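# Press the gauge pin on the magnet-marked post

## Task

Find the single post of the checking fixture that has a yellow magnet on it, press that post's gauge pin in as far as it goes, and keep it fully in for one second (it may spring back out afterwards). The other three gauge pins must not be disturbed, and the magnet must stay where it was.

## Robot and tools

Robot: two UR20-type arms, left_arm and right_arm, each ending in a Robotiq 2F-85 two-finger gripper and carrying a wrist camera (cam_left_wrist, cam_right_wrist, both 896x504). Base places in the scene frame: left_arm at (+0.060, +0.928, 0) m, right_arm at (-0.064, -0.817, 0) m, both nearly unrotated, z up.

Frames. The scene frame has its origin at table-top height midway between the arms, +z up, +x out over the table, left_arm toward +y. Each arm reports its hand position (m), quaternion (wxyz) and velocities in its own base frame. Offsets you command are along the axes of that arm's current Hand target: the fingers point along the gripper's +z and open/close along its y; the camera block sits toward +x. end_effector_position is the point between the closed pads; closed fingertips reach about 19 mm past it (6 mm when fully open).

The row of 18 numbers, used by both execute_actions and move: left_arm dx, dy, dz, rx, ry, rz, gripper position, force_limit, speed, then the same nine for right_arm. All values lie in [-1, 1]. The six pose numbers are an offset (not a pose) from that arm's Hand target as it stood when the action or move began; 1.0 equals 0.6 m for dx/dy/dz and 180 degrees for rx/ry/rz, which form one rotation vector. Every row in a list is measured from that same start, not from the previous row; a repeated offset in a new call moves the arm further. Six zeros for an arm means re-command its current Hand target. Gripper numbers are absolute settings: position +1 is fully open (85 mm), about -0.8 brings the pads together, -1 closes until blocked; force_limit and speed both default to +1 (speed -1 about 20 mm/s, 0 about 85, +1 about 150). To leave a gripper unchanged, resend its last three numbers; a 0 there is itself a command.

execute_actions(actions, cameras): actions is a list of actions; each action is a table of up to 15 rows, one row per 1/30 s control step, the last row held to fill 15 steps (0.5 s). Empty list just returns state and images. cameras selects images (omit/null/["all"] for all, [] for none).

move(target, speed, blend, stop_force, zero, blocking, cameras): drives each gripper in a straight line toward one row or a list of up to 15 rows, all offsets from the same starting Hand targets. speed is path top speed in m/s (0.002 to 4.2, default 0.25; rotation up to twice that in rad/s), one value or one per target. blend in m rounds corners in a list. stop_force in N (6 to 120, shared by both arms) ends an arm's path when its wrist sensor feels that much push against its travel, relative to its zero; leave it out when moving away from something you press on. zero (default true) re-zeros moving arms before the move. blocking=false returns after 0.5 s but cannot be combined with stop_force. Moves last at least 0.5 s, at most 10 s, do not avoid obstacles, and the gripper lags its path. The result adds a "move:" line: done (within 3 mm and 2 degrees of target), off_target, moving, held or fault, plus limits (paced = pose clipped, held = steps withheld). Done does not prove nothing was touched.

wait(seconds 0 to 10): arms hold last commands. stop: brakes a running move. zoom_image(camera, region [x0, y0, x1, y1] in pixels, at most 504x504): closer look at the latest image. zero_wrist_force(arm): subtracts current reading from later wrist force/torque and resets stop_force's zero. read_manual: licence texts only. finished_scene(scene 1 to 3): ends the scene for good; the pin must be fully in for a second before.

Results show per arm: joint positions, velocities ("within noise" when still), joint torques (include arm weight), Hand target (last commanded pose after clipping; next offsets start here), Tool commands, gripper position_measured in counts (3 open, ~78 = 60 mm, 130 = 40 mm, 180 = 20 mm, 230 pads touching), object_status (0 moving, 1 blocked while opening, 2 blocked while closing i.e. gripping, 3 reached target), and wrist force/torque in the gripper's own axes, with a line for the peak since last shown. A push on a surface reads as force from the surface into the arm. Orientation commands are clipped to 32 degrees from the measured one per step; arms trail commands by about 0.2 s. A gripper settling short of its target needs the gap sent again as an offset.

Cautions. Arms are stiff: aiming even slightly past a firm contact can trigger a fault. Net outside force around 150 N or joint torque at its limit (wrist joints 98.4 N m) stops the arm for 10 s. Press the pin slowly with a modest stop_force, and to release, command the target back past the gripper. Avoid hitting the fixture, the magnet or the other pins, avoid the two arms touching, do not pass near an arm's own base, and avoid long stretched holds that heat motors (85 °C brakes the arm). Nothing may fall off the table.

Each tool is called after "Emit:" as name(argument=value, ...) on one line, values as JSON.

## Session

Emit:
execute_actions(actions=[])

Scene clock: 0.00 s.
left_arm: end_effector_position=(+0.6452, +0.5338, +0.3687) position_measured=3 object_status=3 end_effector_quat_wxyz=(+0.054, +0.895, -0.431, +0.101) | right_arm: end_effector_position=(+1.0094, -0.4085, +0.1239) position_measured=3 object_status=3 end_effector_quat_wxyz=(+0.497, -0.362, -0.574, -0.541)
Joint positions: left_arm=[0.541 -1.507 2.094 -2.179 -1.799 -1.706] | right_arm=[2.693 -2.576 -1.22 -2.623 2.507 -0.374]
Joint velocities: within noise
Joint torques (N m): no reading
Motor temperatures (°C): left_arm=[24 36 26 39 35 34] | right_arm=[29 36 36 38 34 39]
Wrist force (N): no reading
Wrist torque (N m): no reading
Wrist force, peak (N): no reading
Hand target: left_arm +0.6452, +0.5338, +0.3687; +0.054, +0.895, -0.431, +0.101 | right_arm +1.0094, -0.4085, +0.1239; +0.497, -0.362, -0.574, -0.541
Tool commands: left_gripper/position=+1.0 left_gripper/force_limit=+1.0 left_gripper/speed=+1.0 right_gripper/position=+1.0 right_gripper/force_limit=+1.0 right_gripper/speed=+1.0

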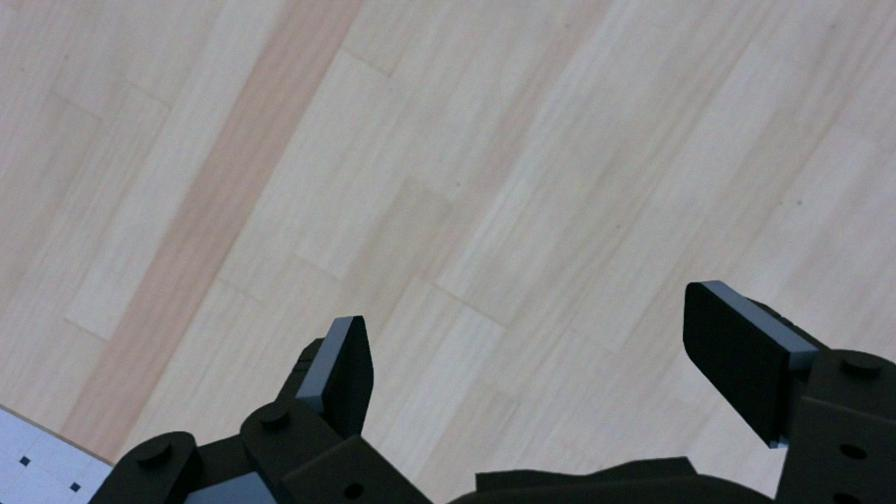

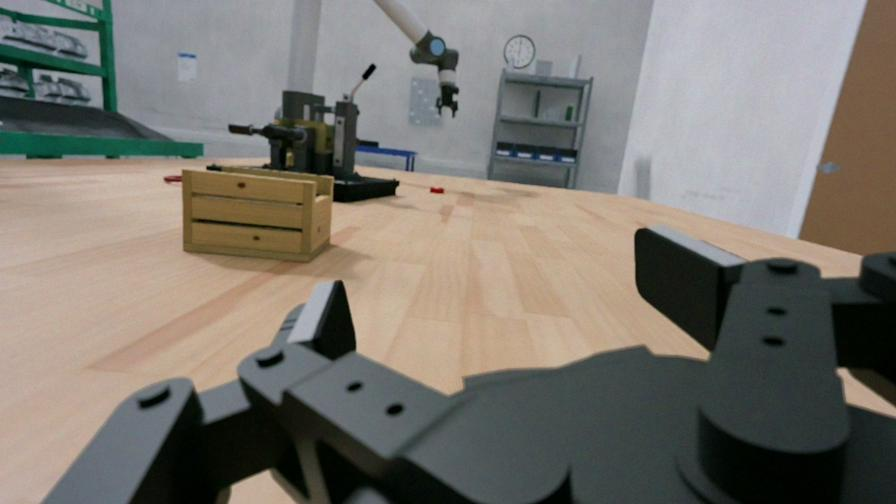

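Emit:
zoom_image(camera="cam_right_wrist", region=[150, 20, 500, 270])

Emit:
zoom_image(camera="cam_left_wrist", region=[0, 380, 200, 504])

Scaled by 1.440 from the camera's 896x504 image, which has a finer 1280x720 frame.

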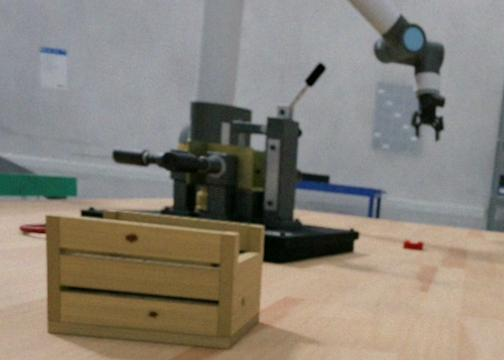

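Scaled by 2.520 from the camera's 896x504 image, which has a finer 1280x720 frame.

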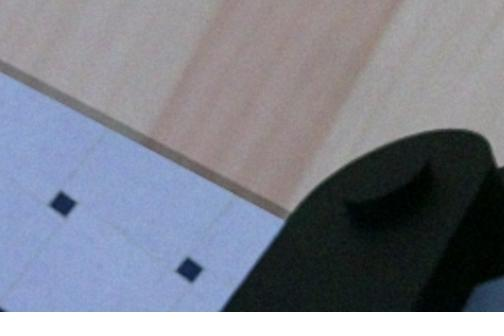

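Emit:
move(target=[[0.265,-0.19,-0.453,0,0,0,1,1,1,0,0,0,0,0,0,1,1,1],[1.215,0.5875,-0.223,0,0,0,1,1,1,0,0,0,0,0,0,1,1,1]], blend=0.1, speed=0.4)

every number of target 2 of 2 must lie in its column's range; nothing of the call was run
Scene clock: 1.50 s.
left_arm: end_effector_position=(+0.6452, +0.5338, +0.3687) position_measured=3 object_status=3 end_effector_quat_wxyz=(+0.054, +0.895, -0.431, +0.101) | right_arm: end_effector_position=(+1.0094, -0.4085, +0.1239) position_measured=3 object_status=3 end_effector_quat_wxyz=(+0.497, -0.362, -0.574, -0.541)
Joint positions: left_arm=[0.541 -1.507 2.094 -2.179 -1.799 -1.706] | right_arm=[2.693 -2.576 -1.22 -2.623 2.507 -0.374]
Joint velocities: within noise
Joint torques (N m): left_arm=[-1.21 -104.98 -94.52 -9.99 -0.96 -0.33] | right_arm=[4.08 248.34 72.43 -2.97 0.05 -0.66]
Motor temperatures (°C): left_arm=[24 36 26 39 35 34] | right_arm=[29 36 36 38 34 39]
Wrist force (N): left_arm=[0.1 -0.2 -0.1] | right_arm=[0.2 0.2 0.1]
Wrist torque (N m): left_arm=[-0.03 -0.01 0.00] | right_arm=[0.03 -0.03 0.00]
Wrist force, peak (N): left_arm=[0.5 -0.2 -0.1] | right_arm=[0.1 0.2 0.6]
Hand target: left_arm +0.6452, +0.5338, +0.3687; +0.054, +0.895, -0.431, +0.101 | right_arm +1.0094, -0.4085, +0.1239; +0.497, -0.362, -0.574, -0.541
Tool commands: left_gripper/position=+1.0 left_gripper/force_limit=+1.0 left_gripper/speed=+1.0 right_gripper/position=+1.0 right_gripper/force_limit=+1.0 right_gripper/speed=+1.0

Emit:
move(target=[[0.265,-0.19,-0.453,0,0,0,1,1,1,0,0,0,0,0,0,1,1,1],[0.975,0.497,-0.28,0,0,0,1,1,1,0,0,0,0,0,0,1,1,1]], blend=0.1, speed=0.4)

Scene clock: 4.73 s.
left_arm: end_effector_position=(+0.7455, -0.0659, +0.6677) position_measured=3 object_status=3 end_effector_quat_wxyz=(+0.054, +0.895, -0.431, +0.101) | right_arm: end_effector_position=(+1.0094, -0.4085, +0.1239) position_measured=3 object_status=3 end_effector_quat_wxyz=(+0.497, -0.362, -0.574, -0.541)
Joint positions: left_arm=[-0.297 -1.813 1.96 -1.903 -1.707 -2.555] | right_arm=[2.693 -2.576 -1.22 -2.623 2.507 -0.374]
Joint velocities: within noise
Joint torques (N m): left_arm=[-24.08 -74.24 -85.67 -14.37 4.82 -2.17] | right_arm=[-2.36 250.61 74.22 -2.24 1.59 0.17]
Motor temperatures (°C): left_arm=[24 36 26 39 35 34] | right_arm=[29 36 36 38 34 39]
Wrist force (N): left_arm=[-0.3 -0.9 0.4] | right_arm=[0.1 0.6 0.3]
Wrist torque (N m): left_arm=[-0.17 0.05 -0.04] | right_arm=[0.10 -0.02 0.00]
Wrist force, peak (N): left_arm=[-2.1 0.8 3.6] | right_arm=[0.1 0.5 0.5]
Hand target: left_arm +0.7455, -0.0661, +0.6678; +0.054, +0.895, -0.431, +0.101 | right_arm +1.0094, -0.4085, +0.1239; +0.497, -0.362, -0.574, -0.541
Off the commanded pose: left_arm 0.000 m, 0 deg | right_arm 0.000 m, 0 deg.
move: done
camera_calibration:
cam_left_wrist: T_world_to_cam=[[-0.854395, -0.519376, -0.0160802, 0.63025], [-0.518451, 0.849978, 0.0935224, 0.403339], [-0.0349055, 0.0882418, -0.995487, 0.822657], [0, 0, 0, 1]] pos_world=[0.776309, -0.0880849, 0.791358]

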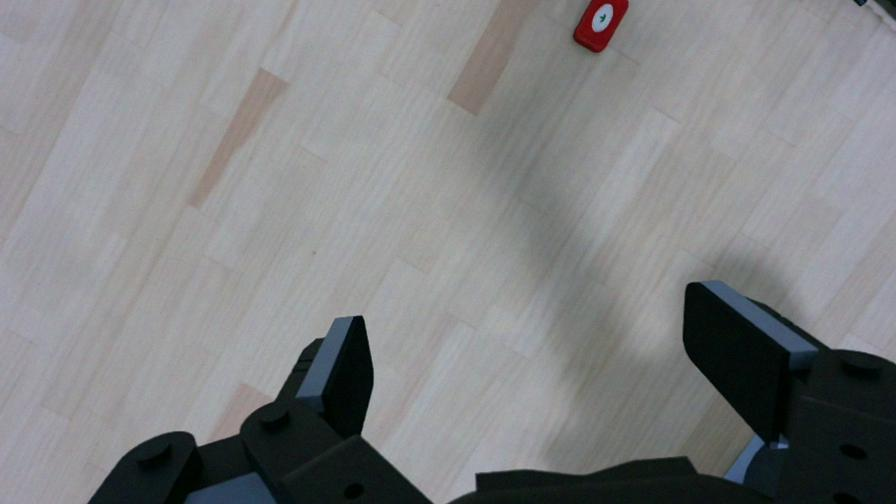

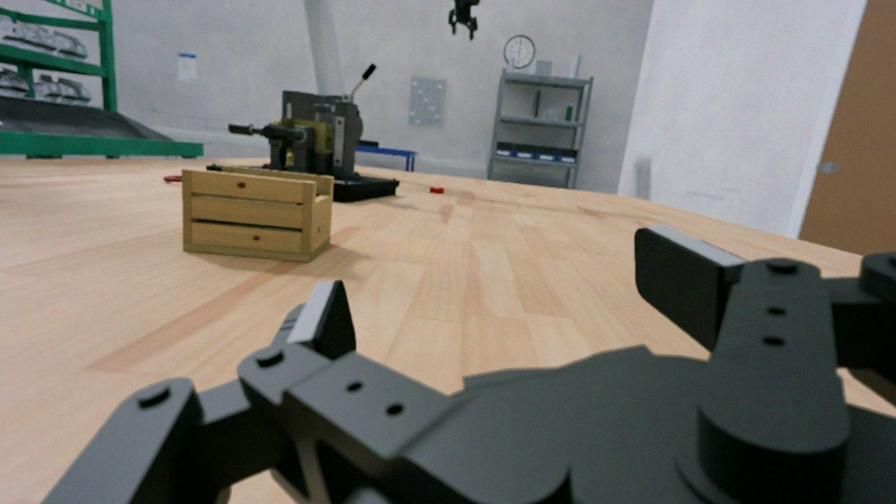

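Emit:
move(target=[0.253,0.925,-0.1025,0,0,0,1,1,1,0,0,0,0,0,0,1,1,1], speed=0.4)

Scene clock: 7.60 s.
left_arm: end_effector_position=(+0.3957, -0.5160, +0.7673) position_measured=3 object_status=3 end_effector_quat_wxyz=(+0.054, +0.895, -0.431, +0.101) | right_arm: end_effector_position=(+1.0094, -0.4085, +0.1239) position_measured=3 object_status=3 end_effector_quat_wxyz=(+0.497, -0.362, -0.574, -0.541)
Joint positions: left_arm=[-1.272 -1.984 1.936 -1.739 -1.497 -3.508] | right_arm=[2.693 -2.576 -1.22 -2.623 2.507 -0.374]
Joint velocities: within noise
Joint torques (N m): left_arm=[-14.25 13.32 -133.27 -7.82 4.95 -4.19] | right_arm=[1.33 255.57 72.6 -1.81 2.62 1.56]
Motor temperatures (°C): left_arm=[24 36 26 39 35 34] | right_arm=[29 36 36 38 34 39]
Wrist force (N): left_arm=[0.3 -0.4 -0.1] | right_arm=[-0.1 0.3 0.3]
Wrist torque (N m): left_arm=[-0.04 -0.01 -0.01] | right_arm=[0.04 0.03 0.00]
Wrist force, peak (N): left_arm=[-1.1 -4.5 1.0] | right_arm=[0.2 0.4 0.5]
Hand target: left_arm +0.3956, -0.5161, +0.7673; +0.054, +0.895, -0.431, +0.101 | right_arm +1.0094, -0.4085, +0.1239; +0.497, -0.362, -0.574, -0.541
Off the commanded pose: left_arm 0.000 m, 0 deg | right_arm 0.000 m, 0 deg.
move: done
camera_calibration:
cam_left_wrist: T_world_to_cam=[[-0.854395, -0.519376, -0.0160802, 0.0992639], [-0.518451, 0.849978, 0.0935224, 0.595169], [-0.0349055, 0.0882418, -0.995487, 0.949207], [0, 0, 0, 1]] pos_world=[0.426509, -0.538085, 0.890858]

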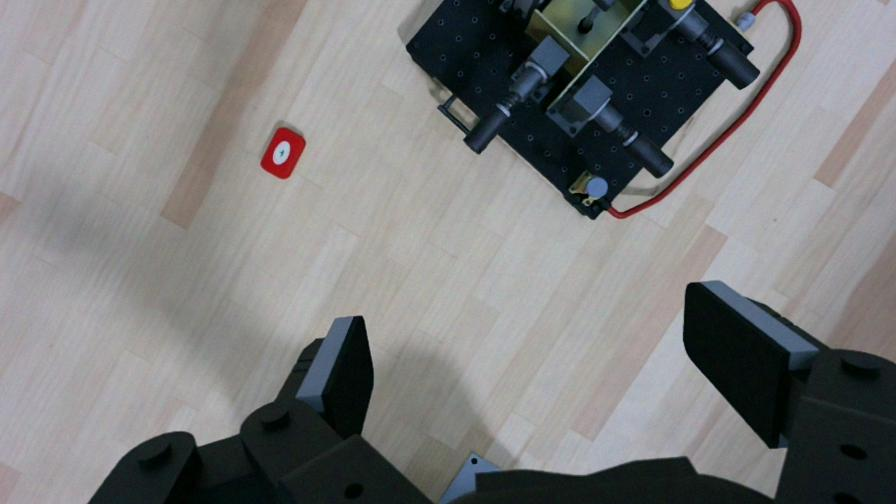

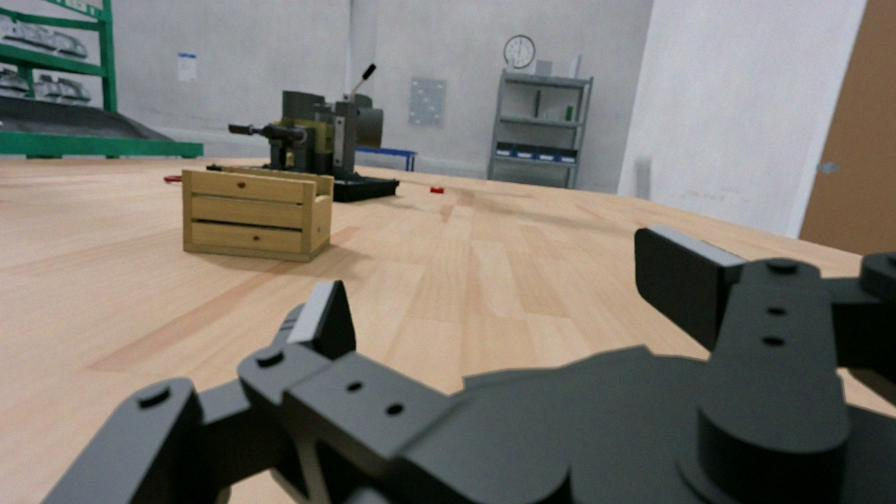

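Emit:
move(target=[0.58,0,0.0,0,0,0,1,1,1,0,0,0,0,0,0,1,1,1], speed=0.4, cameras=["cam_left_wrist"])

Emit:
zoom_image(camera="cam_left_wrist", region=[392, 0, 896, 400])

Scene clock: 9.37 s.
left_arm: end_effector_position=(+0.6073, -0.7806, +0.8462) position_measured=3 object_status=3 end_effector_quat_wxyz=(+0.054, +0.895, -0.431, +0.101) | right_arm: end_effector_position=(+1.0094, -0.4085, +0.1239) position_measured=3 object_status=3 end_effector_quat_wxyz=(+0.497, -0.362, -0.574, -0.541)
Joint positions: left_arm=[-1.129 -1.562 1.507 -1.74 -1.528 -3.369] | right_arm=[2.693 -2.576 -1.22 -2.623 2.507 -0.374]
Joint velocities: within noise
Joint torques (N m): left_arm=[18.06 -81.59 -129.3 -7.38 -5.01 2.38] | right_arm=[-2.78 254.41 74.74 -1.63 2.22 1.64]
Motor temperatures (°C): left_arm=[24 36 26 39 35 34] | right_arm=[29 36 36 38 34 39]
Wrist force (N): left_arm=[-0.1 -0.8 -0.3] | right_arm=[0.0 0.2 0.1]
Wrist torque (N m): left_arm=[-0.12 0.07 0.04] | right_arm=[0.03 0.00 0.00]
Wrist force, peak (N): left_arm=[4.4 -0.6 0.1] | right_arm=[0.3 0.7 0.4]
Hand target: left_arm +0.6074, -0.7807, +0.8462; +0.054, +0.895, -0.431, +0.101 | right_arm +1.0094, -0.4085, +0.1239; +0.497, -0.362, -0.574, -0.541
Off the commanded pose: left_arm 0.000 m, 0 deg | right_arm 0.000 m, 0 deg.
move: done
camera_calibration:
cam_left_wrist: T_world_to_cam=[[-0.854394, -0.519378, -0.0160804, 0.143894], [-0.518453, 0.849977, 0.0935224, 0.922399], [-0.0349055, 0.0882418, -0.995487, 1.05849], [0, 0, 0, 1]] pos_world=[0.638109, -0.802685, 0.969758]
Images, in order (width x height): cam_left_wrist 896x504.

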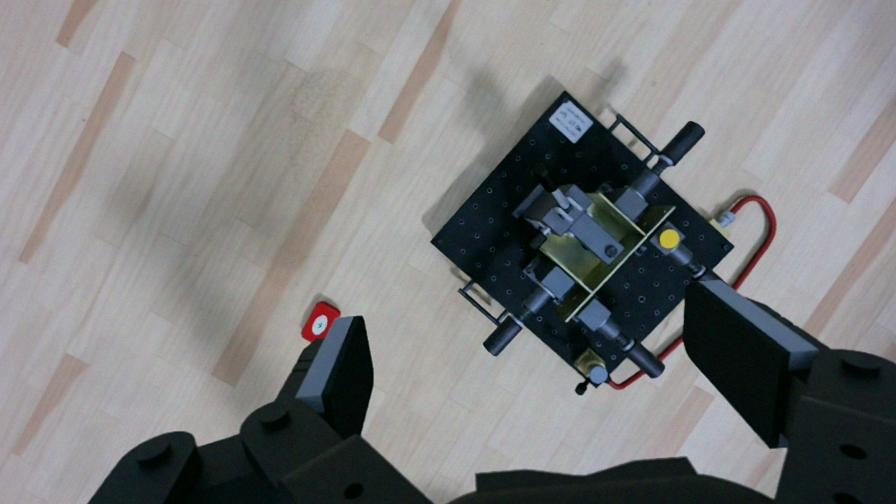

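Scaled by 1.000.

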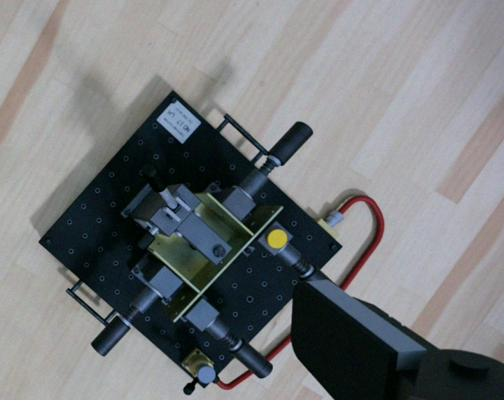

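Emit:
move(target=[-0.108,0.411,0.235,0,0,0,1,1,1,0,0,0,0,0,0,1,1,1], speed=0.4, cameras=["cam_left_wrist"])

Emit:
zoom_image(camera="cam_left_wrist", region=[300, 0, 804, 400])

Scene clock: 11.77 s.
left_arm: end_effector_position=(+0.3942, -0.9108, +0.6966) position_measured=3 object_status=3 end_effector_quat_wxyz=(+0.054, +0.895, -0.431, +0.101) | right_arm: end_effector_position=(+1.0094, -0.4085, +0.1239) position_measured=3 object_status=3 end_effector_quat_wxyz=(+0.497, -0.362, -0.574, -0.541)
Joint positions: left_arm=[-1.402 -1.549 1.695 -1.922 -1.469 -3.636] | right_arm=[2.693 -2.576 -1.22 -2.623 2.507 -0.374]
Joint velocities: within noise
Joint torques (N m): left_arm=[-16.61 -82.55 -85.91 -15.16 5.1 -4.48] | right_arm=[-4.27 253.16 74.85 -0.09 3.27 2.12]
Motor temperatures (°C): left_arm=[24 36 26 39 35 34] | right_arm=[29 36 36 38 34 39]
Wrist force (N): left_arm=[0.1 -0.7 0.3] | right_arm=[0.2 -0.1 0.1]
Wrist torque (N m): left_arm=[-0.06 0.02 0.05] | right_arm=[-0.02 -0.04 -0.01]
Wrist force, peak (N): left_arm=[1.1 -4.2 -1.5] | right_arm=[-0.1 0.5 0.5]
Hand target: left_arm +0.3940, -0.9109, +0.6965; +0.054, +0.895, -0.431, +0.101 | right_arm +1.0094, -0.4085, +0.1239; +0.497, -0.362, -0.574, -0.541
Off the commanded pose: left_arm 0.000 m, 0 deg | right_arm 0.000 m, 0 deg.
move: done
camera_calibration:
cam_left_wrist: T_world_to_cam=[[-0.854394, -0.519378, -0.0160804, -0.108206], [-0.518453, 0.849977, 0.0935224, 0.936574], [-0.0349055, 0.0882418, -0.995487, 0.913611], [0, 0, 0, 1]] pos_world=[0.425009, -0.932885, 0.820158]
Images, in order (width x height): cam_left_wrist 896x504.

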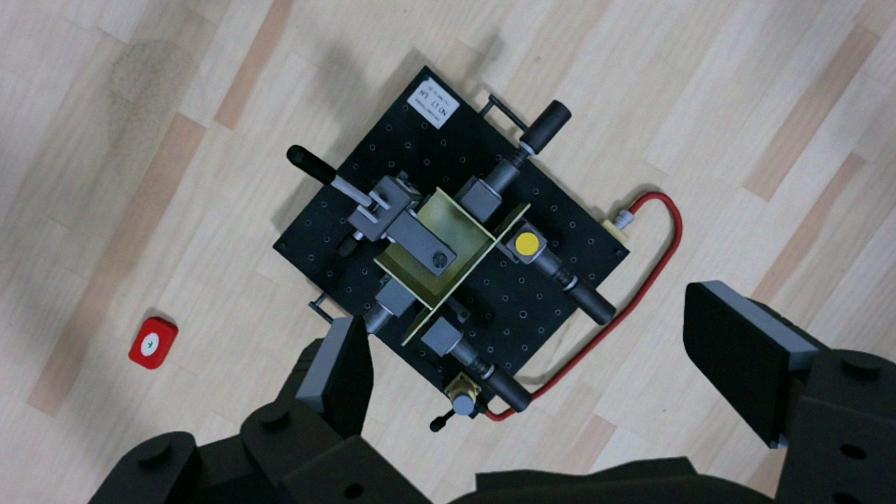

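Scaled by 1.000.

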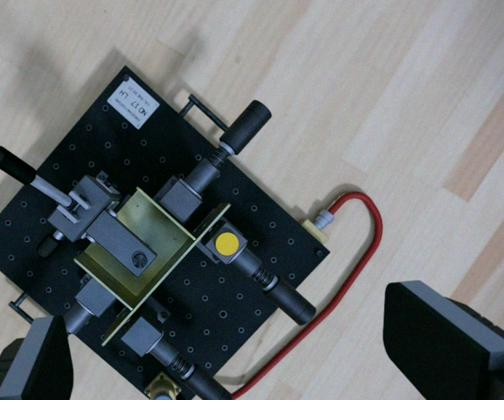

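Emit:
zoom_image(camera="cam_left_wrist", region=[490, 190, 650, 350])

Emit:
zoom_image(camera="cam_left_wrist", region=[400, 290, 560, 450])

Scaled by 3.150 from the camera's 896x504 image, which has a finer 1280x720 frame.

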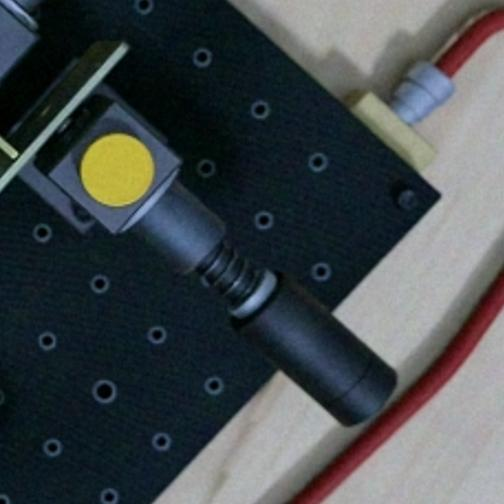

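Scaled by 3.150 from the camera's 896x504 image, which has a finer 1280x720 frame.

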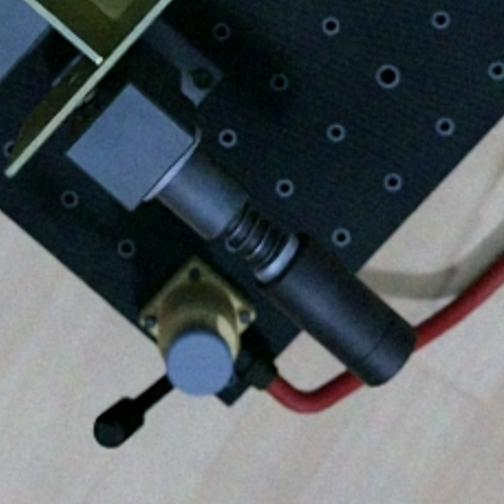

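Emit:
move(target=[-0.5557,0.4641,0.5195,0.1131,0.1708,-0.1971,-1,-1,0,0,0,0,0,0,0,1,1,1], speed=0.35, cameras=["cam_left_wrist"])

Emit:
zoom_image(camera="cam_left_wrist", region=[196, 0, 700, 500])

Scene clock: 17.03 s.
left_arm: end_effector_position=(+0.0152, -0.8880, +0.3200) position_measured=232 object_status=3 end_effector_quat_wxyz=(+0.037, +0.920, -0.089, +0.381) | right_arm: end_effector_position=(+1.0094, -0.4085, +0.1239) position_measured=3 object_status=3 end_effector_quat_wxyz=(+0.497, -0.362, -0.574, -0.541)
Joint positions: left_arm=[-2.058 -1.398 2.123 -2.013 -0.827 -5.117] | right_arm=[2.693 -2.576 -1.22 -2.623 2.507 -0.374]
Joint velocities: within noise
Joint torques (N m): left_arm=[-10.74 -87.27 -106.86 -3.63 9 -4.1] | right_arm=[-3.61 258.35 73.85 -0.11 3.6 3.69]
Motor temperatures (°C): left_arm=[24 36 26 39 35 34] | right_arm=[29 36 36 37 34 39]
Wrist force (N): left_arm=[0.7 -0.1 0.0] | right_arm=[0.0 0.0 0.4]
Wrist torque (N m): left_arm=[0.07 0.10 -0.07] | right_arm=[0.01 -0.01 -0.01]
Wrist force, peak (N): left_arm=[3.1 -3.1 -1.8] | right_arm=[0.5 0.5 0.3]
Hand target: left_arm +0.0152, -0.8880, +0.3199; +0.037, +0.919, -0.089, +0.381 | right_arm +1.0094, -0.4085, +0.1239; +0.497, -0.362, -0.574, -0.541
Off the commanded pose: left_arm 0.000 m, 0 deg | right_arm 0.000 m, 0 deg.
move: done
camera_calibration:
cam_left_wrist: T_world_to_cam=[[-0.282322, -0.955183, -0.0889863, -0.798524], [-0.848328, 0.291893, -0.441745, 0.436631], [0.447922, -0.0492249, -0.892717, 0.3612], [0, 0, 0, 1]] pos_world=[-0.0168243, -0.872407, 0.444271]
Images, in order (width x height): cam_left_wrist 896x504.

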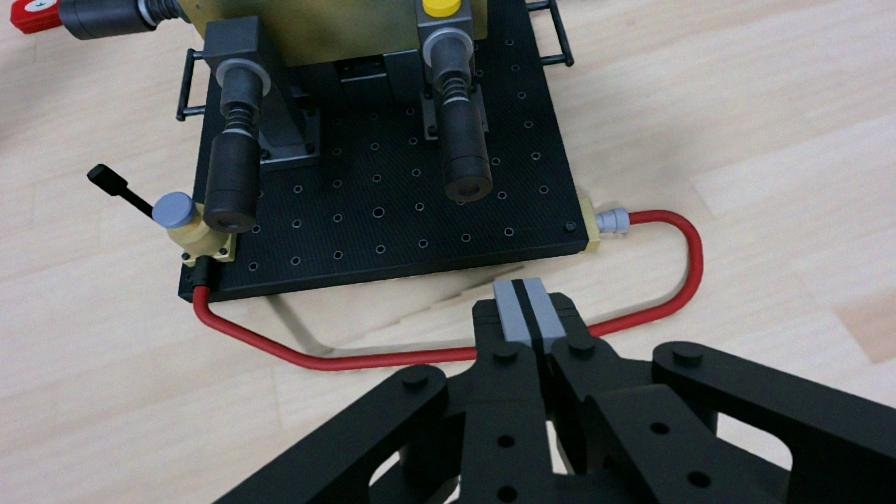

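Scaled by 1.000.

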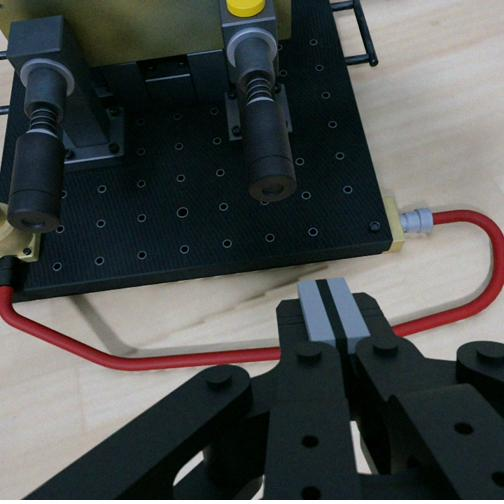

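Emit:
move(target=[-0.0354,-0.0038,0.2829,0,0,0,-1,-1,0,0,0,0,0,0,0,1,1,1], speed=0.15, cameras=["cam_left_wrist"])

Emit:
zoom_image(camera="cam_left_wrist", region=[348, 180, 648, 430])

Scene clock: 20.10 s.
left_arm: end_effector_position=(+0.1187, -0.9058, +0.1850) position_measured=232 object_status=3 end_effector_quat_wxyz=(+0.037, +0.919, -0.089, +0.381) | right_arm: end_effector_position=(+1.0094, -0.4085, +0.1239) position_measured=3 object_status=3 end_effector_quat_wxyz=(+0.497, -0.362, -0.574, -0.541)
Joint positions: left_arm=[-1.937 -1.243 2.216 -2.372 -0.8 -4.956] | right_arm=[2.693 -2.576 -1.22 -2.623 2.507 -0.374]
Joint velocities: within noise
Joint torques (N m): left_arm=[23.11 -100.33 -43.18 -13.06 9.36 3.22] | right_arm=[-1.59 256.08 76.17 -0.5 3 3.45]
Motor temperatures (°C): left_arm=[24 36 26 39 35 34] | right_arm=[29 36 36 37 34 39]
Wrist force (N): left_arm=[0.7 0.1 -0.4] | right_arm=[0.2 0.4 0.2]
Wrist torque (N m): left_arm=[0.16 0.13 -0.03] | right_arm=[0.06 -0.03 0.00]
Wrist force, peak (N): left_arm=[1.4 0.0 -2.2] | right_arm=[0.2 0.5 0.7]
Hand target: left_arm +0.1187, -0.9058, +0.1849; +0.037, +0.919, -0.089, +0.381 | right_arm +1.0094, -0.4085, +0.1239; +0.497, -0.362, -0.574, -0.541
Off the commanded pose: left_arm 0.000 m, 0 deg | right_arm 0.000 m, 0 deg.
move: done
camera_calibration:
cam_left_wrist: T_world_to_cam=[[-0.282312, -0.955186, -0.0889909, -0.798417], [-0.848311, 0.291883, -0.441784, 0.470024], [0.447961, -0.0492288, -0.892697, 0.193429], [0, 0, 0, 1]] pos_world=[0.0866757, -0.890307, 0.309271]
Images, in order (width x height): cam_left_wrist 896x504.

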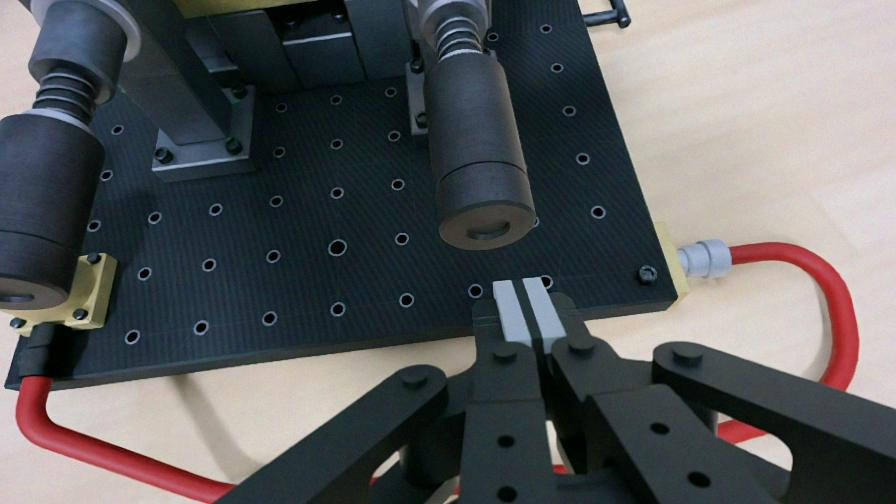

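Scaled by 1.680 from the camera's 896x504 image, which has a finer 1280x720 frame.

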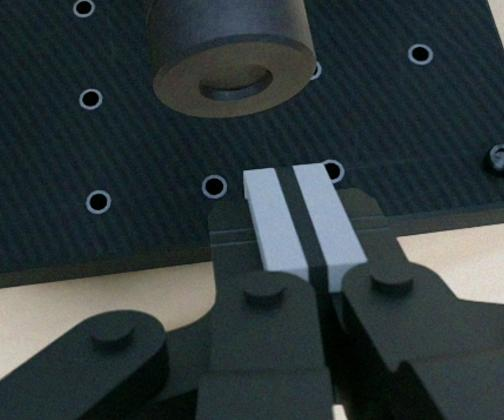

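Emit:
move(target=[0.0141,-0.01,0.0212,0,0,0,-1,-1,0,0,0,0,0,0,0,1,1,1], speed=0.1, cameras=["cam_left_wrist"])

Emit:
zoom_image(camera="cam_left_wrist", region=[348, 180, 648, 430])

Scene clock: 21.53 s.
left_arm: end_effector_position=(+0.1345, -0.9028, +0.1820) position_measured=232 object_status=3 end_effector_quat_wxyz=(+0.037, +0.919, -0.089, +0.381) | right_arm: end_effector_position=(+1.0094, -0.4085, +0.1239) position_measured=3 object_status=3 end_effector_quat_wxyz=(+0.497, -0.362, -0.574, -0.541)
Joint positions: left_arm=[-1.921 -1.241 2.226 -2.4 -0.797 -4.933] | right_arm=[2.693 -2.576 -1.22 -2.623 2.507 -0.374]
Joint velocities: within noise
Joint torques (N m): left_arm=[20.53 -105.21 -38.7 -13.3 9.33 3.34] | right_arm=[-3.33 247.72 75.29 -0.17 3.09 3.79]
Motor temperatures (°C): left_arm=[24 36 26 39 35 34] | right_arm=[29 36 36 37 34 39]
Wrist force (N): left_arm=[1.0 0.0 -0.2] | right_arm=[0.2 0.3 0.3]
Wrist torque (N m): left_arm=[0.12 0.08 -0.03] | right_arm=[0.05 -0.04 0.00]
Wrist force, peak (N): left_arm=[1.3 0.1 0.0] | right_arm=[0.2 0.4 0.4]
Hand target: left_arm +0.1346, -0.9028, +0.1819; +0.037, +0.919, -0.089, +0.381 | right_arm +1.0094, -0.4085, +0.1239; +0.497, -0.362, -0.574, -0.541
Off the commanded pose: left_arm 0.000 m, 0 deg | right_arm 0.000 m, 0 deg.
move: done
camera_calibration:
cam_left_wrist: T_world_to_cam=[[-0.282334, -0.955179, -0.0890023, -0.791345], [-0.848303, 0.291908, -0.441782, 0.481247], [0.447961, -0.0492291, -0.892697, 0.183821], [0, 0, 0, 1]] pos_world=[0.102476, -0.887306, 0.306271]
Images, in order (width x height): cam_left_wrist 896x504.

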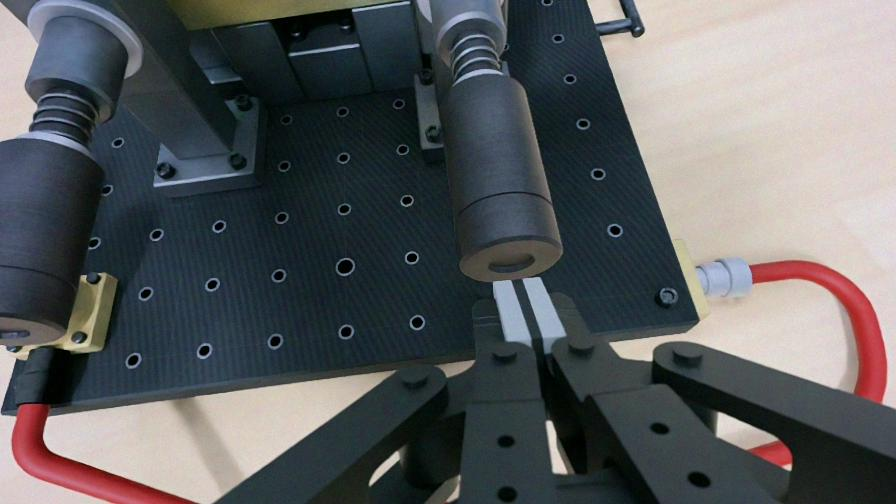

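Scaled by 1.680 from the camera's 896x504 image, which has a finer 1280x720 frame.

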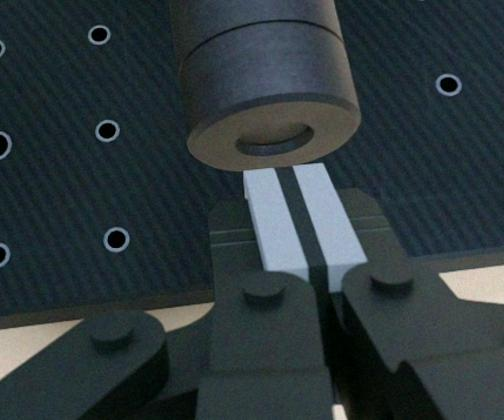

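Emit:
move(target=[0.04,0,0.04,0,0,0,-1,-1,0,0,0,0,0,0,0,1,1,1], speed=0.03, stop_force=8, cameras=["cam_left_wrist"])

Emit:
zoom_image(camera="cam_left_wrist", region=[348, 180, 648, 430])

Scene clock: 23.63 s.
left_arm: end_effector_position=(+0.1487, -0.9054, +0.1819) position_measured=232 object_status=3 end_effector_quat_wxyz=(+0.036, +0.919, -0.089, +0.381) | right_arm: end_effector_position=(+1.0094, -0.4085, +0.1239) position_measured=3 object_status=3 end_effector_quat_wxyz=(+0.497, -0.362, -0.574, -0.541)
Joint positions: left_arm=[-1.904 -1.237 2.226 -2.42 -0.795 -4.91] | right_arm=[2.693 -2.576 -1.22 -2.623 2.507 -0.374]
Joint velocities: within noise
Joint torques (N m): left_arm=[-10.88 -162.79 -62.21 -6.88 1.09 -3.89] | right_arm=[-8.56 254.69 75.05 -1.29 3.5 4.07]
Motor temperatures (°C): left_arm=[24 36 26 39 35 34] | right_arm=[29 36 36 37 34 39]
Wrist force (N): left_arm=[-4.9 -0.1 -3.9] | right_arm=[0.1 0.2 0.1]
Wrist torque (N m): left_arm=[0.08 0.06 -0.04] | right_arm=[0.04 -0.03 -0.01]
Wrist force, peak (N): left_arm=[-4.5 -1.2 -7.1] | right_arm=[0.1 0.4 0.8]
Hand target: left_arm +0.1487, -0.9054, +0.1819; +0.036, +0.919, -0.089, +0.381 (not the last commanded pose) | right_arm +1.0094, -0.4085, +0.1239; +0.497, -0.362, -0.574, -0.541
Off the commanded pose: left_arm 0.020 m, 0 deg | right_arm 0.000 m, 0 deg.
move: contact (left_arm)
camera_calibration:
cam_left_wrist: T_world_to_cam=[[-0.282238, -0.955188, -0.0891993, -0.789788], [-0.84829, 0.29191, -0.441805, 0.494015], [0.448045, -0.0490275, -0.892665, 0.177401], [0, 0, 0, 1]] pos_world=[0.116676, -0.889907, 0.30617]
Images, in order (width x height): cam_left_wrist 896x504.

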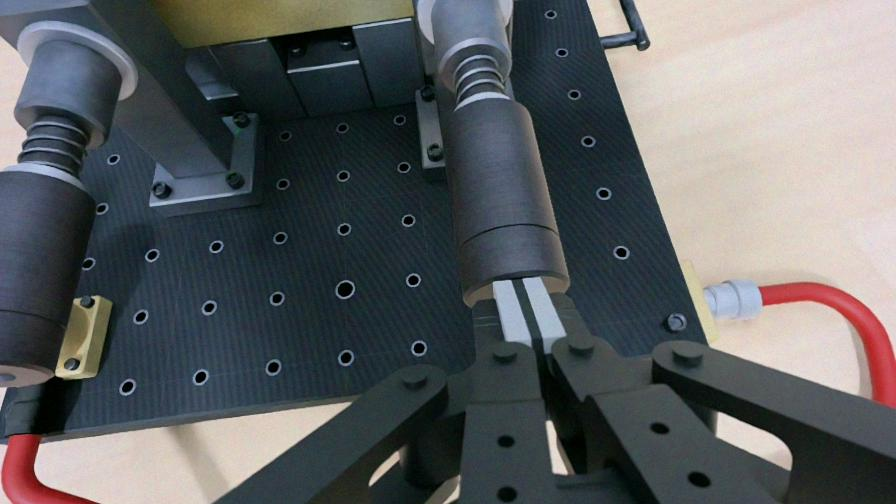

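Scaled by 1.680 from the camera's 896x504 image, which has a finer 1280x720 frame.

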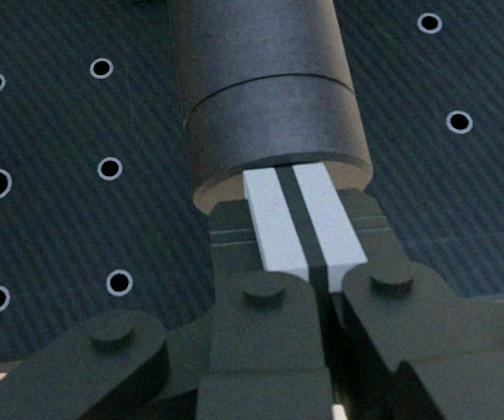

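Emit:
move(target=[-0.0106,0,0.0012,0,0,0,-1,-1,0,0,0,0,0,0,0,1,1,1], speed=0.05, cameras=[])

Emit:
move(target=[0.0412,0,0.0412,0,0,0,-1,-1,0,0,0,0,0,0,0,1,1,1], speed=0.02, stop_force=60, cameras=["cam_left_wrist"])

Emit:
zoom_image(camera="cam_left_wrist", region=[348, 0, 648, 330])

Scene clock: 24.90 s.
left_arm: end_effector_position=(+0.1449, -0.9046, +0.1770) position_measured=232 object_status=3 end_effector_quat_wxyz=(+0.036, +0.919, -0.089, +0.381) | right_arm: end_effector_position=(+1.0094, -0.4085, +0.1239) position_measured=3 object_status=3 end_effector_quat_wxyz=(+0.497, -0.362, -0.574, -0.541)
Joint positions: left_arm=[-1.909 -1.232 2.228 -2.422 -0.796 -4.916] | right_arm=[2.693 -2.576 -1.22 -2.623 2.507 -0.374]
Joint velocities: within noise
Joint torques (N m): left_arm=[-16.43 -109.49 -44.81 -12.02 -0.39 -3.92] | right_arm=[-3.85 256.18 75.13 -0.97 3.36 3.93]
Motor temperatures (°C): left_arm=[24 36 26 39 35 34] | right_arm=[29 36 36 37 34 39]
Wrist force (N): left_arm=[1.0 -0.3 -0.5] | right_arm=[-0.2 -0.2 0.3]
Wrist torque (N m): left_arm=[0.02 0.07 -0.02] | right_arm=[-0.04 0.04 0.00]
Wrist force, peak (N): left_arm=[-2.5 0.0 -5.8] | right_arm=[0.0 0.6 0.5]
Hand target: left_arm +0.1448, -0.9046, +0.1768; +0.036, +0.919, -0.089, +0.381 | right_arm +1.0094, -0.4085, +0.1239; +0.497, -0.362, -0.574, -0.541
Off the commanded pose: left_arm 0.000 m, 0 deg | right_arm 0.000 m, 0 deg.
move: done
No camera images: "cameras" was empty.

Scene clock: 27.23 s.
left_arm: end_effector_position=(+0.1659, -0.9088, +0.1769) position_measured=232 object_status=3 end_effector_quat_wxyz=(+0.036, +0.919, -0.089, +0.381) | right_arm: end_effector_position=(+1.0094, -0.4085, +0.1239) position_measured=3 object_status=3 end_effector_quat_wxyz=(+0.497, -0.362, -0.574, -0.541)
Joint positions: left_arm=[-1.883 -1.226 2.227 -2.452 -0.792 -4.881] | right_arm=[2.693 -2.576 -1.22 -2.623 2.507 -0.374]
Joint velocities: within noise
Joint torques (N m): left_arm=[28.81 -165.3 -36.41 -5.97 18.97 -4.45] | right_arm=[-4.92 252.69 76.75 -0.81 2.84 3.53]
Motor temperatures (°C): left_arm=[24 36 26 39 35 34] | right_arm=[29 36 36 37 34 39]
Wrist force (N): left_arm=[-44.9 0.2 -36.3] | right_arm=[0.2 0.5 0.3]
Wrist torque (N m): left_arm=[0.15 -0.16 -0.20] | right_arm=[0.08 -0.03 0.00]
Wrist force, peak (N): left_arm=[-82.2 -22.5 -114.6] | right_arm=[0.2 0.5 0.5]
Hand target: left_arm +0.1659, -0.9087, +0.1769; +0.036, +0.919, -0.089, +0.381 (not the last commanded pose) | right_arm +1.0094, -0.4085, +0.1239; +0.497, -0.362, -0.574, -0.541
Off the commanded pose: left_arm 0.013 m, 0 deg | right_arm 0.000 m, 0 deg.
move: contact (left_arm)
camera_calibration:
cam_left_wrist: T_world_to_cam=[[-0.282238, -0.955188, -0.0891993, -0.788627], [-0.84829, 0.29191, -0.441805, 0.507389], [0.448045, -0.0490275, -0.892665, 0.165065], [0, 0, 0, 1]] pos_world=[0.133876, -0.893307, 0.30117]
Images, in order (width x height): cam_left_wrist 896x504.

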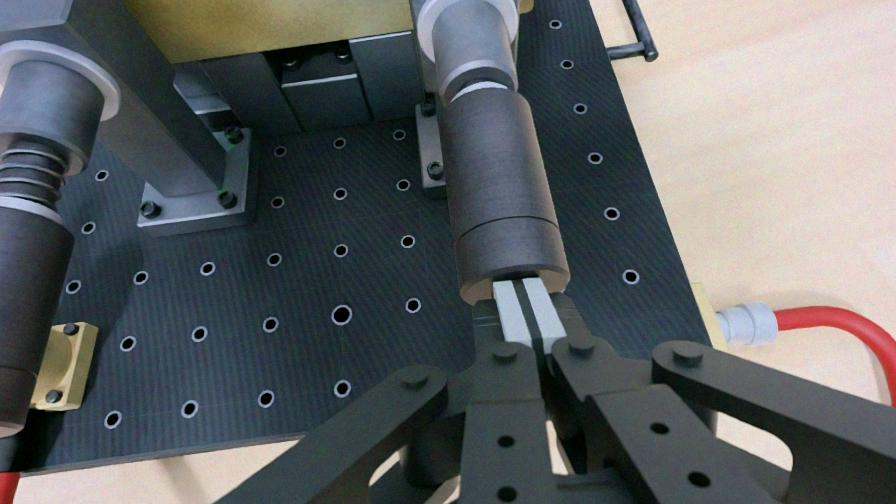

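Scaled by 1.527 from the camera's 896x504 image, which has a finer 1280x720 frame.

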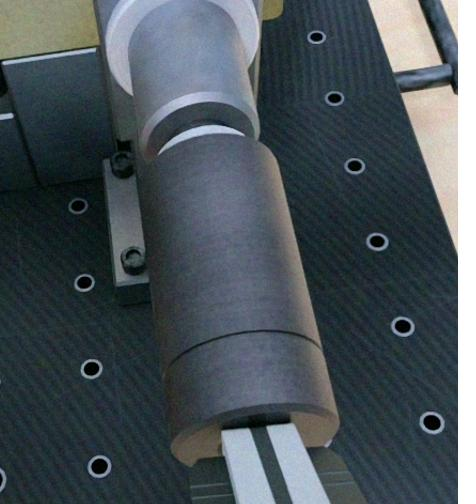

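Emit:
wait(seconds=1.0, cameras=[])

Emit:
move(target=[-0.0035,0,-0.0035,0,0,0,-1,-1,0,0,0,0,0,0,0,1,1,1], speed=0.05, cameras=[])

Emit:
move(target=[0.01,0,0.01,0,0,0,-1,-1,0,0,0,0,0,0,0,1,1,1], speed=0.006, stop_force=20, cameras=[])

Scene clock: 28.60 s.
left_arm: end_effector_position=(+0.1659, -0.9087, +0.1769) position_measured=232 object_status=3 end_effector_quat_wxyz=(+0.036, +0.919, -0.089, +0.381) | right_arm: end_effector_position=(+1.0094, -0.4085, +0.1239) position_measured=3 object_status=3 end_effector_quat_wxyz=(+0.497, -0.362, -0.574, -0.541)
Joint positions: left_arm=[-1.883 -1.226 2.228 -2.452 -0.792 -4.881] | right_arm=[2.693 -2.576 -1.22 -2.623 2.507 -0.374]
Joint velocities: within noise
Joint torques (N m): left_arm=[27.84 -161.51 -38.96 -9.95 15.02 -3.73] | right_arm=[-5.46 254.67 73.45 -0.5 3.25 3.36]
Motor temperatures (°C): left_arm=[24 36 26 39 35 34] | right_arm=[29 36 36 37 34 39]
Wrist force (N): left_arm=[-43.5 5.1 -34.6] | right_arm=[0.3 0.0 0.1]
Wrist torque (N m): left_arm=[0.07 -0.15 -0.15] | right_arm=[-0.01 -0.06 0.00]
Wrist force, peak (N): left_arm=[-45.0 1.4 -35.8] | right_arm=[0.3 0.3 0.5]
Hand target: left_arm +0.1659, -0.9087, +0.1769; +0.036, +0.919, -0.089, +0.381 (not the last commanded pose) | right_arm +1.0094, -0.4085, +0.1239; +0.497, -0.362, -0.574, -0.541
Tool commands: left_gripper/position=-1.0 left_gripper/force_limit=-1.0 left_gripper/speed=+0.0 right_gripper/position=+1.0 right_gripper/force_limit=+1.0 right_gripper/speed=+1.0
Off the commanded pose: left_arm 0.013 m, 0 deg | right_arm 0.000 m, 0 deg.
wait: 1.00 s; at rest from the start
No camera images: "cameras" was empty.

Scene clock: 29.30 s.
left_arm: end_effector_position=(+0.1631, -0.9082, +0.1769) position_measured=232 object_status=3 end_effector_quat_wxyz=(+0.036, +0.919, -0.089, +0.381) | right_arm: end_effector_position=(+1.0094, -0.4085, +0.1239) position_measured=3 object_status=3 end_effector_quat_wxyz=(+0.497, -0.362, -0.574, -0.541)
Joint positions: left_arm=[-1.887 -1.227 2.228 -2.448 -0.793 -4.886] | right_arm=[2.693 -2.576 -1.22 -2.623 2.507 -0.374]
Joint velocities: within noise
Joint torques (N m): left_arm=[-14.62 -161.97 -39.44 -4.51 0.86 -4.66] | right_arm=[-1.83 251.9 75.99 -0.72 3.42 2.78]
Motor temperatures (°C): left_arm=[24 36 26 39 35 34] | right_arm=[29 36 36 37 34 39]
Wrist force (N): left_arm=[-8.0 7.2 -9.5] | right_arm=[0.0 0.3 -0.1]
Wrist torque (N m): left_arm=[0.84 0.51 -0.02] | right_arm=[0.05 0.00 -0.01]
Wrist force, peak (N): left_arm=[-43.4 5.4 -34.7] | right_arm=[0.1 0.5 0.5]
Hand target: left_arm +0.1630, -0.9082, +0.1769; +0.036, +0.919, -0.089, +0.381 | right_arm +1.0094, -0.4085, +0.1239; +0.497, -0.362, -0.574, -0.541
Off the commanded pose: left_arm 0.000 m, 0 deg | right_arm 0.000 m, 0 deg.
move: done
No camera images: "cameras" was empty.

Scene clock: 30.73 s.
left_arm: end_effector_position=(+0.1658, -0.9086, +0.1768) position_measured=232 object_status=3 end_effector_quat_wxyz=(+0.036, +0.920, -0.089, +0.381) | right_arm: end_effector_position=(+1.0094, -0.4085, +0.1239) position_measured=3 object_status=3 end_effector_quat_wxyz=(+0.497, -0.362, -0.574, -0.541)
Joint positions: left_arm=[-1.884 -1.226 2.228 -2.452 -0.792 -4.881] | right_arm=[2.693 -2.576 -1.22 -2.623 2.507 -0.374]
Joint velocities: within noise
Joint torques (N m): left_arm=[9.65 -143.71 -63.7 -4.13 13.36 -4.09] | right_arm=[-8.01 256.26 77.77 -1.13 3.18 3.31]
Motor temperatures (°C): left_arm=[24 36 26 39 35 34] | right_arm=[28 36 36 37 34 39]
Wrist force (N): left_arm=[-20.8 3.6 -32.7] | right_arm=[0.4 0.4 0.4]
Wrist torque (N m): left_arm=[0.99 0.54 -0.11] | right_arm=[0.06 -0.06 0.00]
Wrist force, peak (N): left_arm=[-33.5 -0.3 -47.2] | right_arm=[0.4 0.2 0.6]
Hand target: left_arm +0.1657, -0.9086, +0.1768; +0.036, +0.920, -0.089, +0.381 (not the last commanded pose) | right_arm +1.0094, -0.4085, +0.1239; +0.497, -0.362, -0.574, -0.541
Off the commanded pose: left_arm 0.006 m, 0 deg | right_arm 0.000 m, 0 deg.
move: contact (left_arm)
No camera images: "cameras" was empty.

Emit:
move(target=[-0.08,0,-0.08,0,0,0,-1,-1,0,0,0,0,0,0,0,1,1,1], speed=0.1, cameras=["cam_left_wrist"])

Emit:
finished_scene(scene=1)

Scene clock: 32.13 s.
left_arm: end_effector_position=(+0.0992, -0.8956, +0.1768) position_measured=232 object_status=3 end_effector_quat_wxyz=(+0.036, +0.920, -0.089, +0.381) | right_arm: end_effector_position=(+1.0094, -0.4085, +0.1239) position_measured=3 object_status=3 end_effector_quat_wxyz=(+0.497, -0.362, -0.574, -0.541)
Joint positions: left_arm=[-1.963 -1.244 2.227 -2.358 -0.805 -4.991] | right_arm=[2.693 -2.576 -1.22 -2.623 2.507 -0.374]
Joint velocities: within noise
Joint torques (N m): left_arm=[-3.93 -161.83 -86.13 -4.14 -1.15 -3.15] | right_arm=[-2.18 255.53 73.06 -1.13 3.14 3.82]
Motor temperatures (°C): left_arm=[24 36 26 39 35 34] | right_arm=[28 36 36 37 34 39]
Wrist force (N): left_arm=[-2.1 6.1 -1.1] | right_arm=[0.0 0.3 0.2]
Wrist torque (N m): left_arm=[1.28 0.63 -0.04] | right_arm=[0.05 0.00 0.00]
Wrist force, peak (N): left_arm=[-20.7 3.9 -32.9] | right_arm=[0.5 0.5 0.1]
Hand target: left_arm +0.0991, -0.8956, +0.1768; +0.036, +0.920, -0.089, +0.381 | right_arm +1.0094, -0.4085, +0.1239; +0.497, -0.362, -0.574, -0.541
Off the commanded pose: left_arm 0.000 m, 0 deg | right_arm 0.000 m, 0 deg.
move: done
camera_calibration:
cam_left_wrist: T_world_to_cam=[[-0.282275, -0.955169, -0.0892931, -0.794805], [-0.84832, 0.29199, -0.441696, 0.446951], [0.447967, -0.0489307, -0.89271, 0.195611], [0, 0, 0, 1]] pos_world=[0.0671758, -0.880107, 0.30107]
Images, in order (width x height): cam_left_wrist 896x504.

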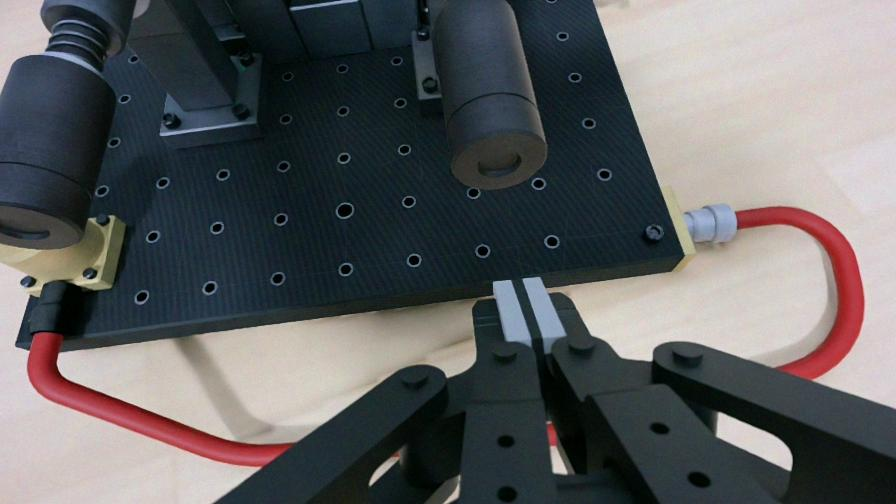

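The scene is finished: the task was done.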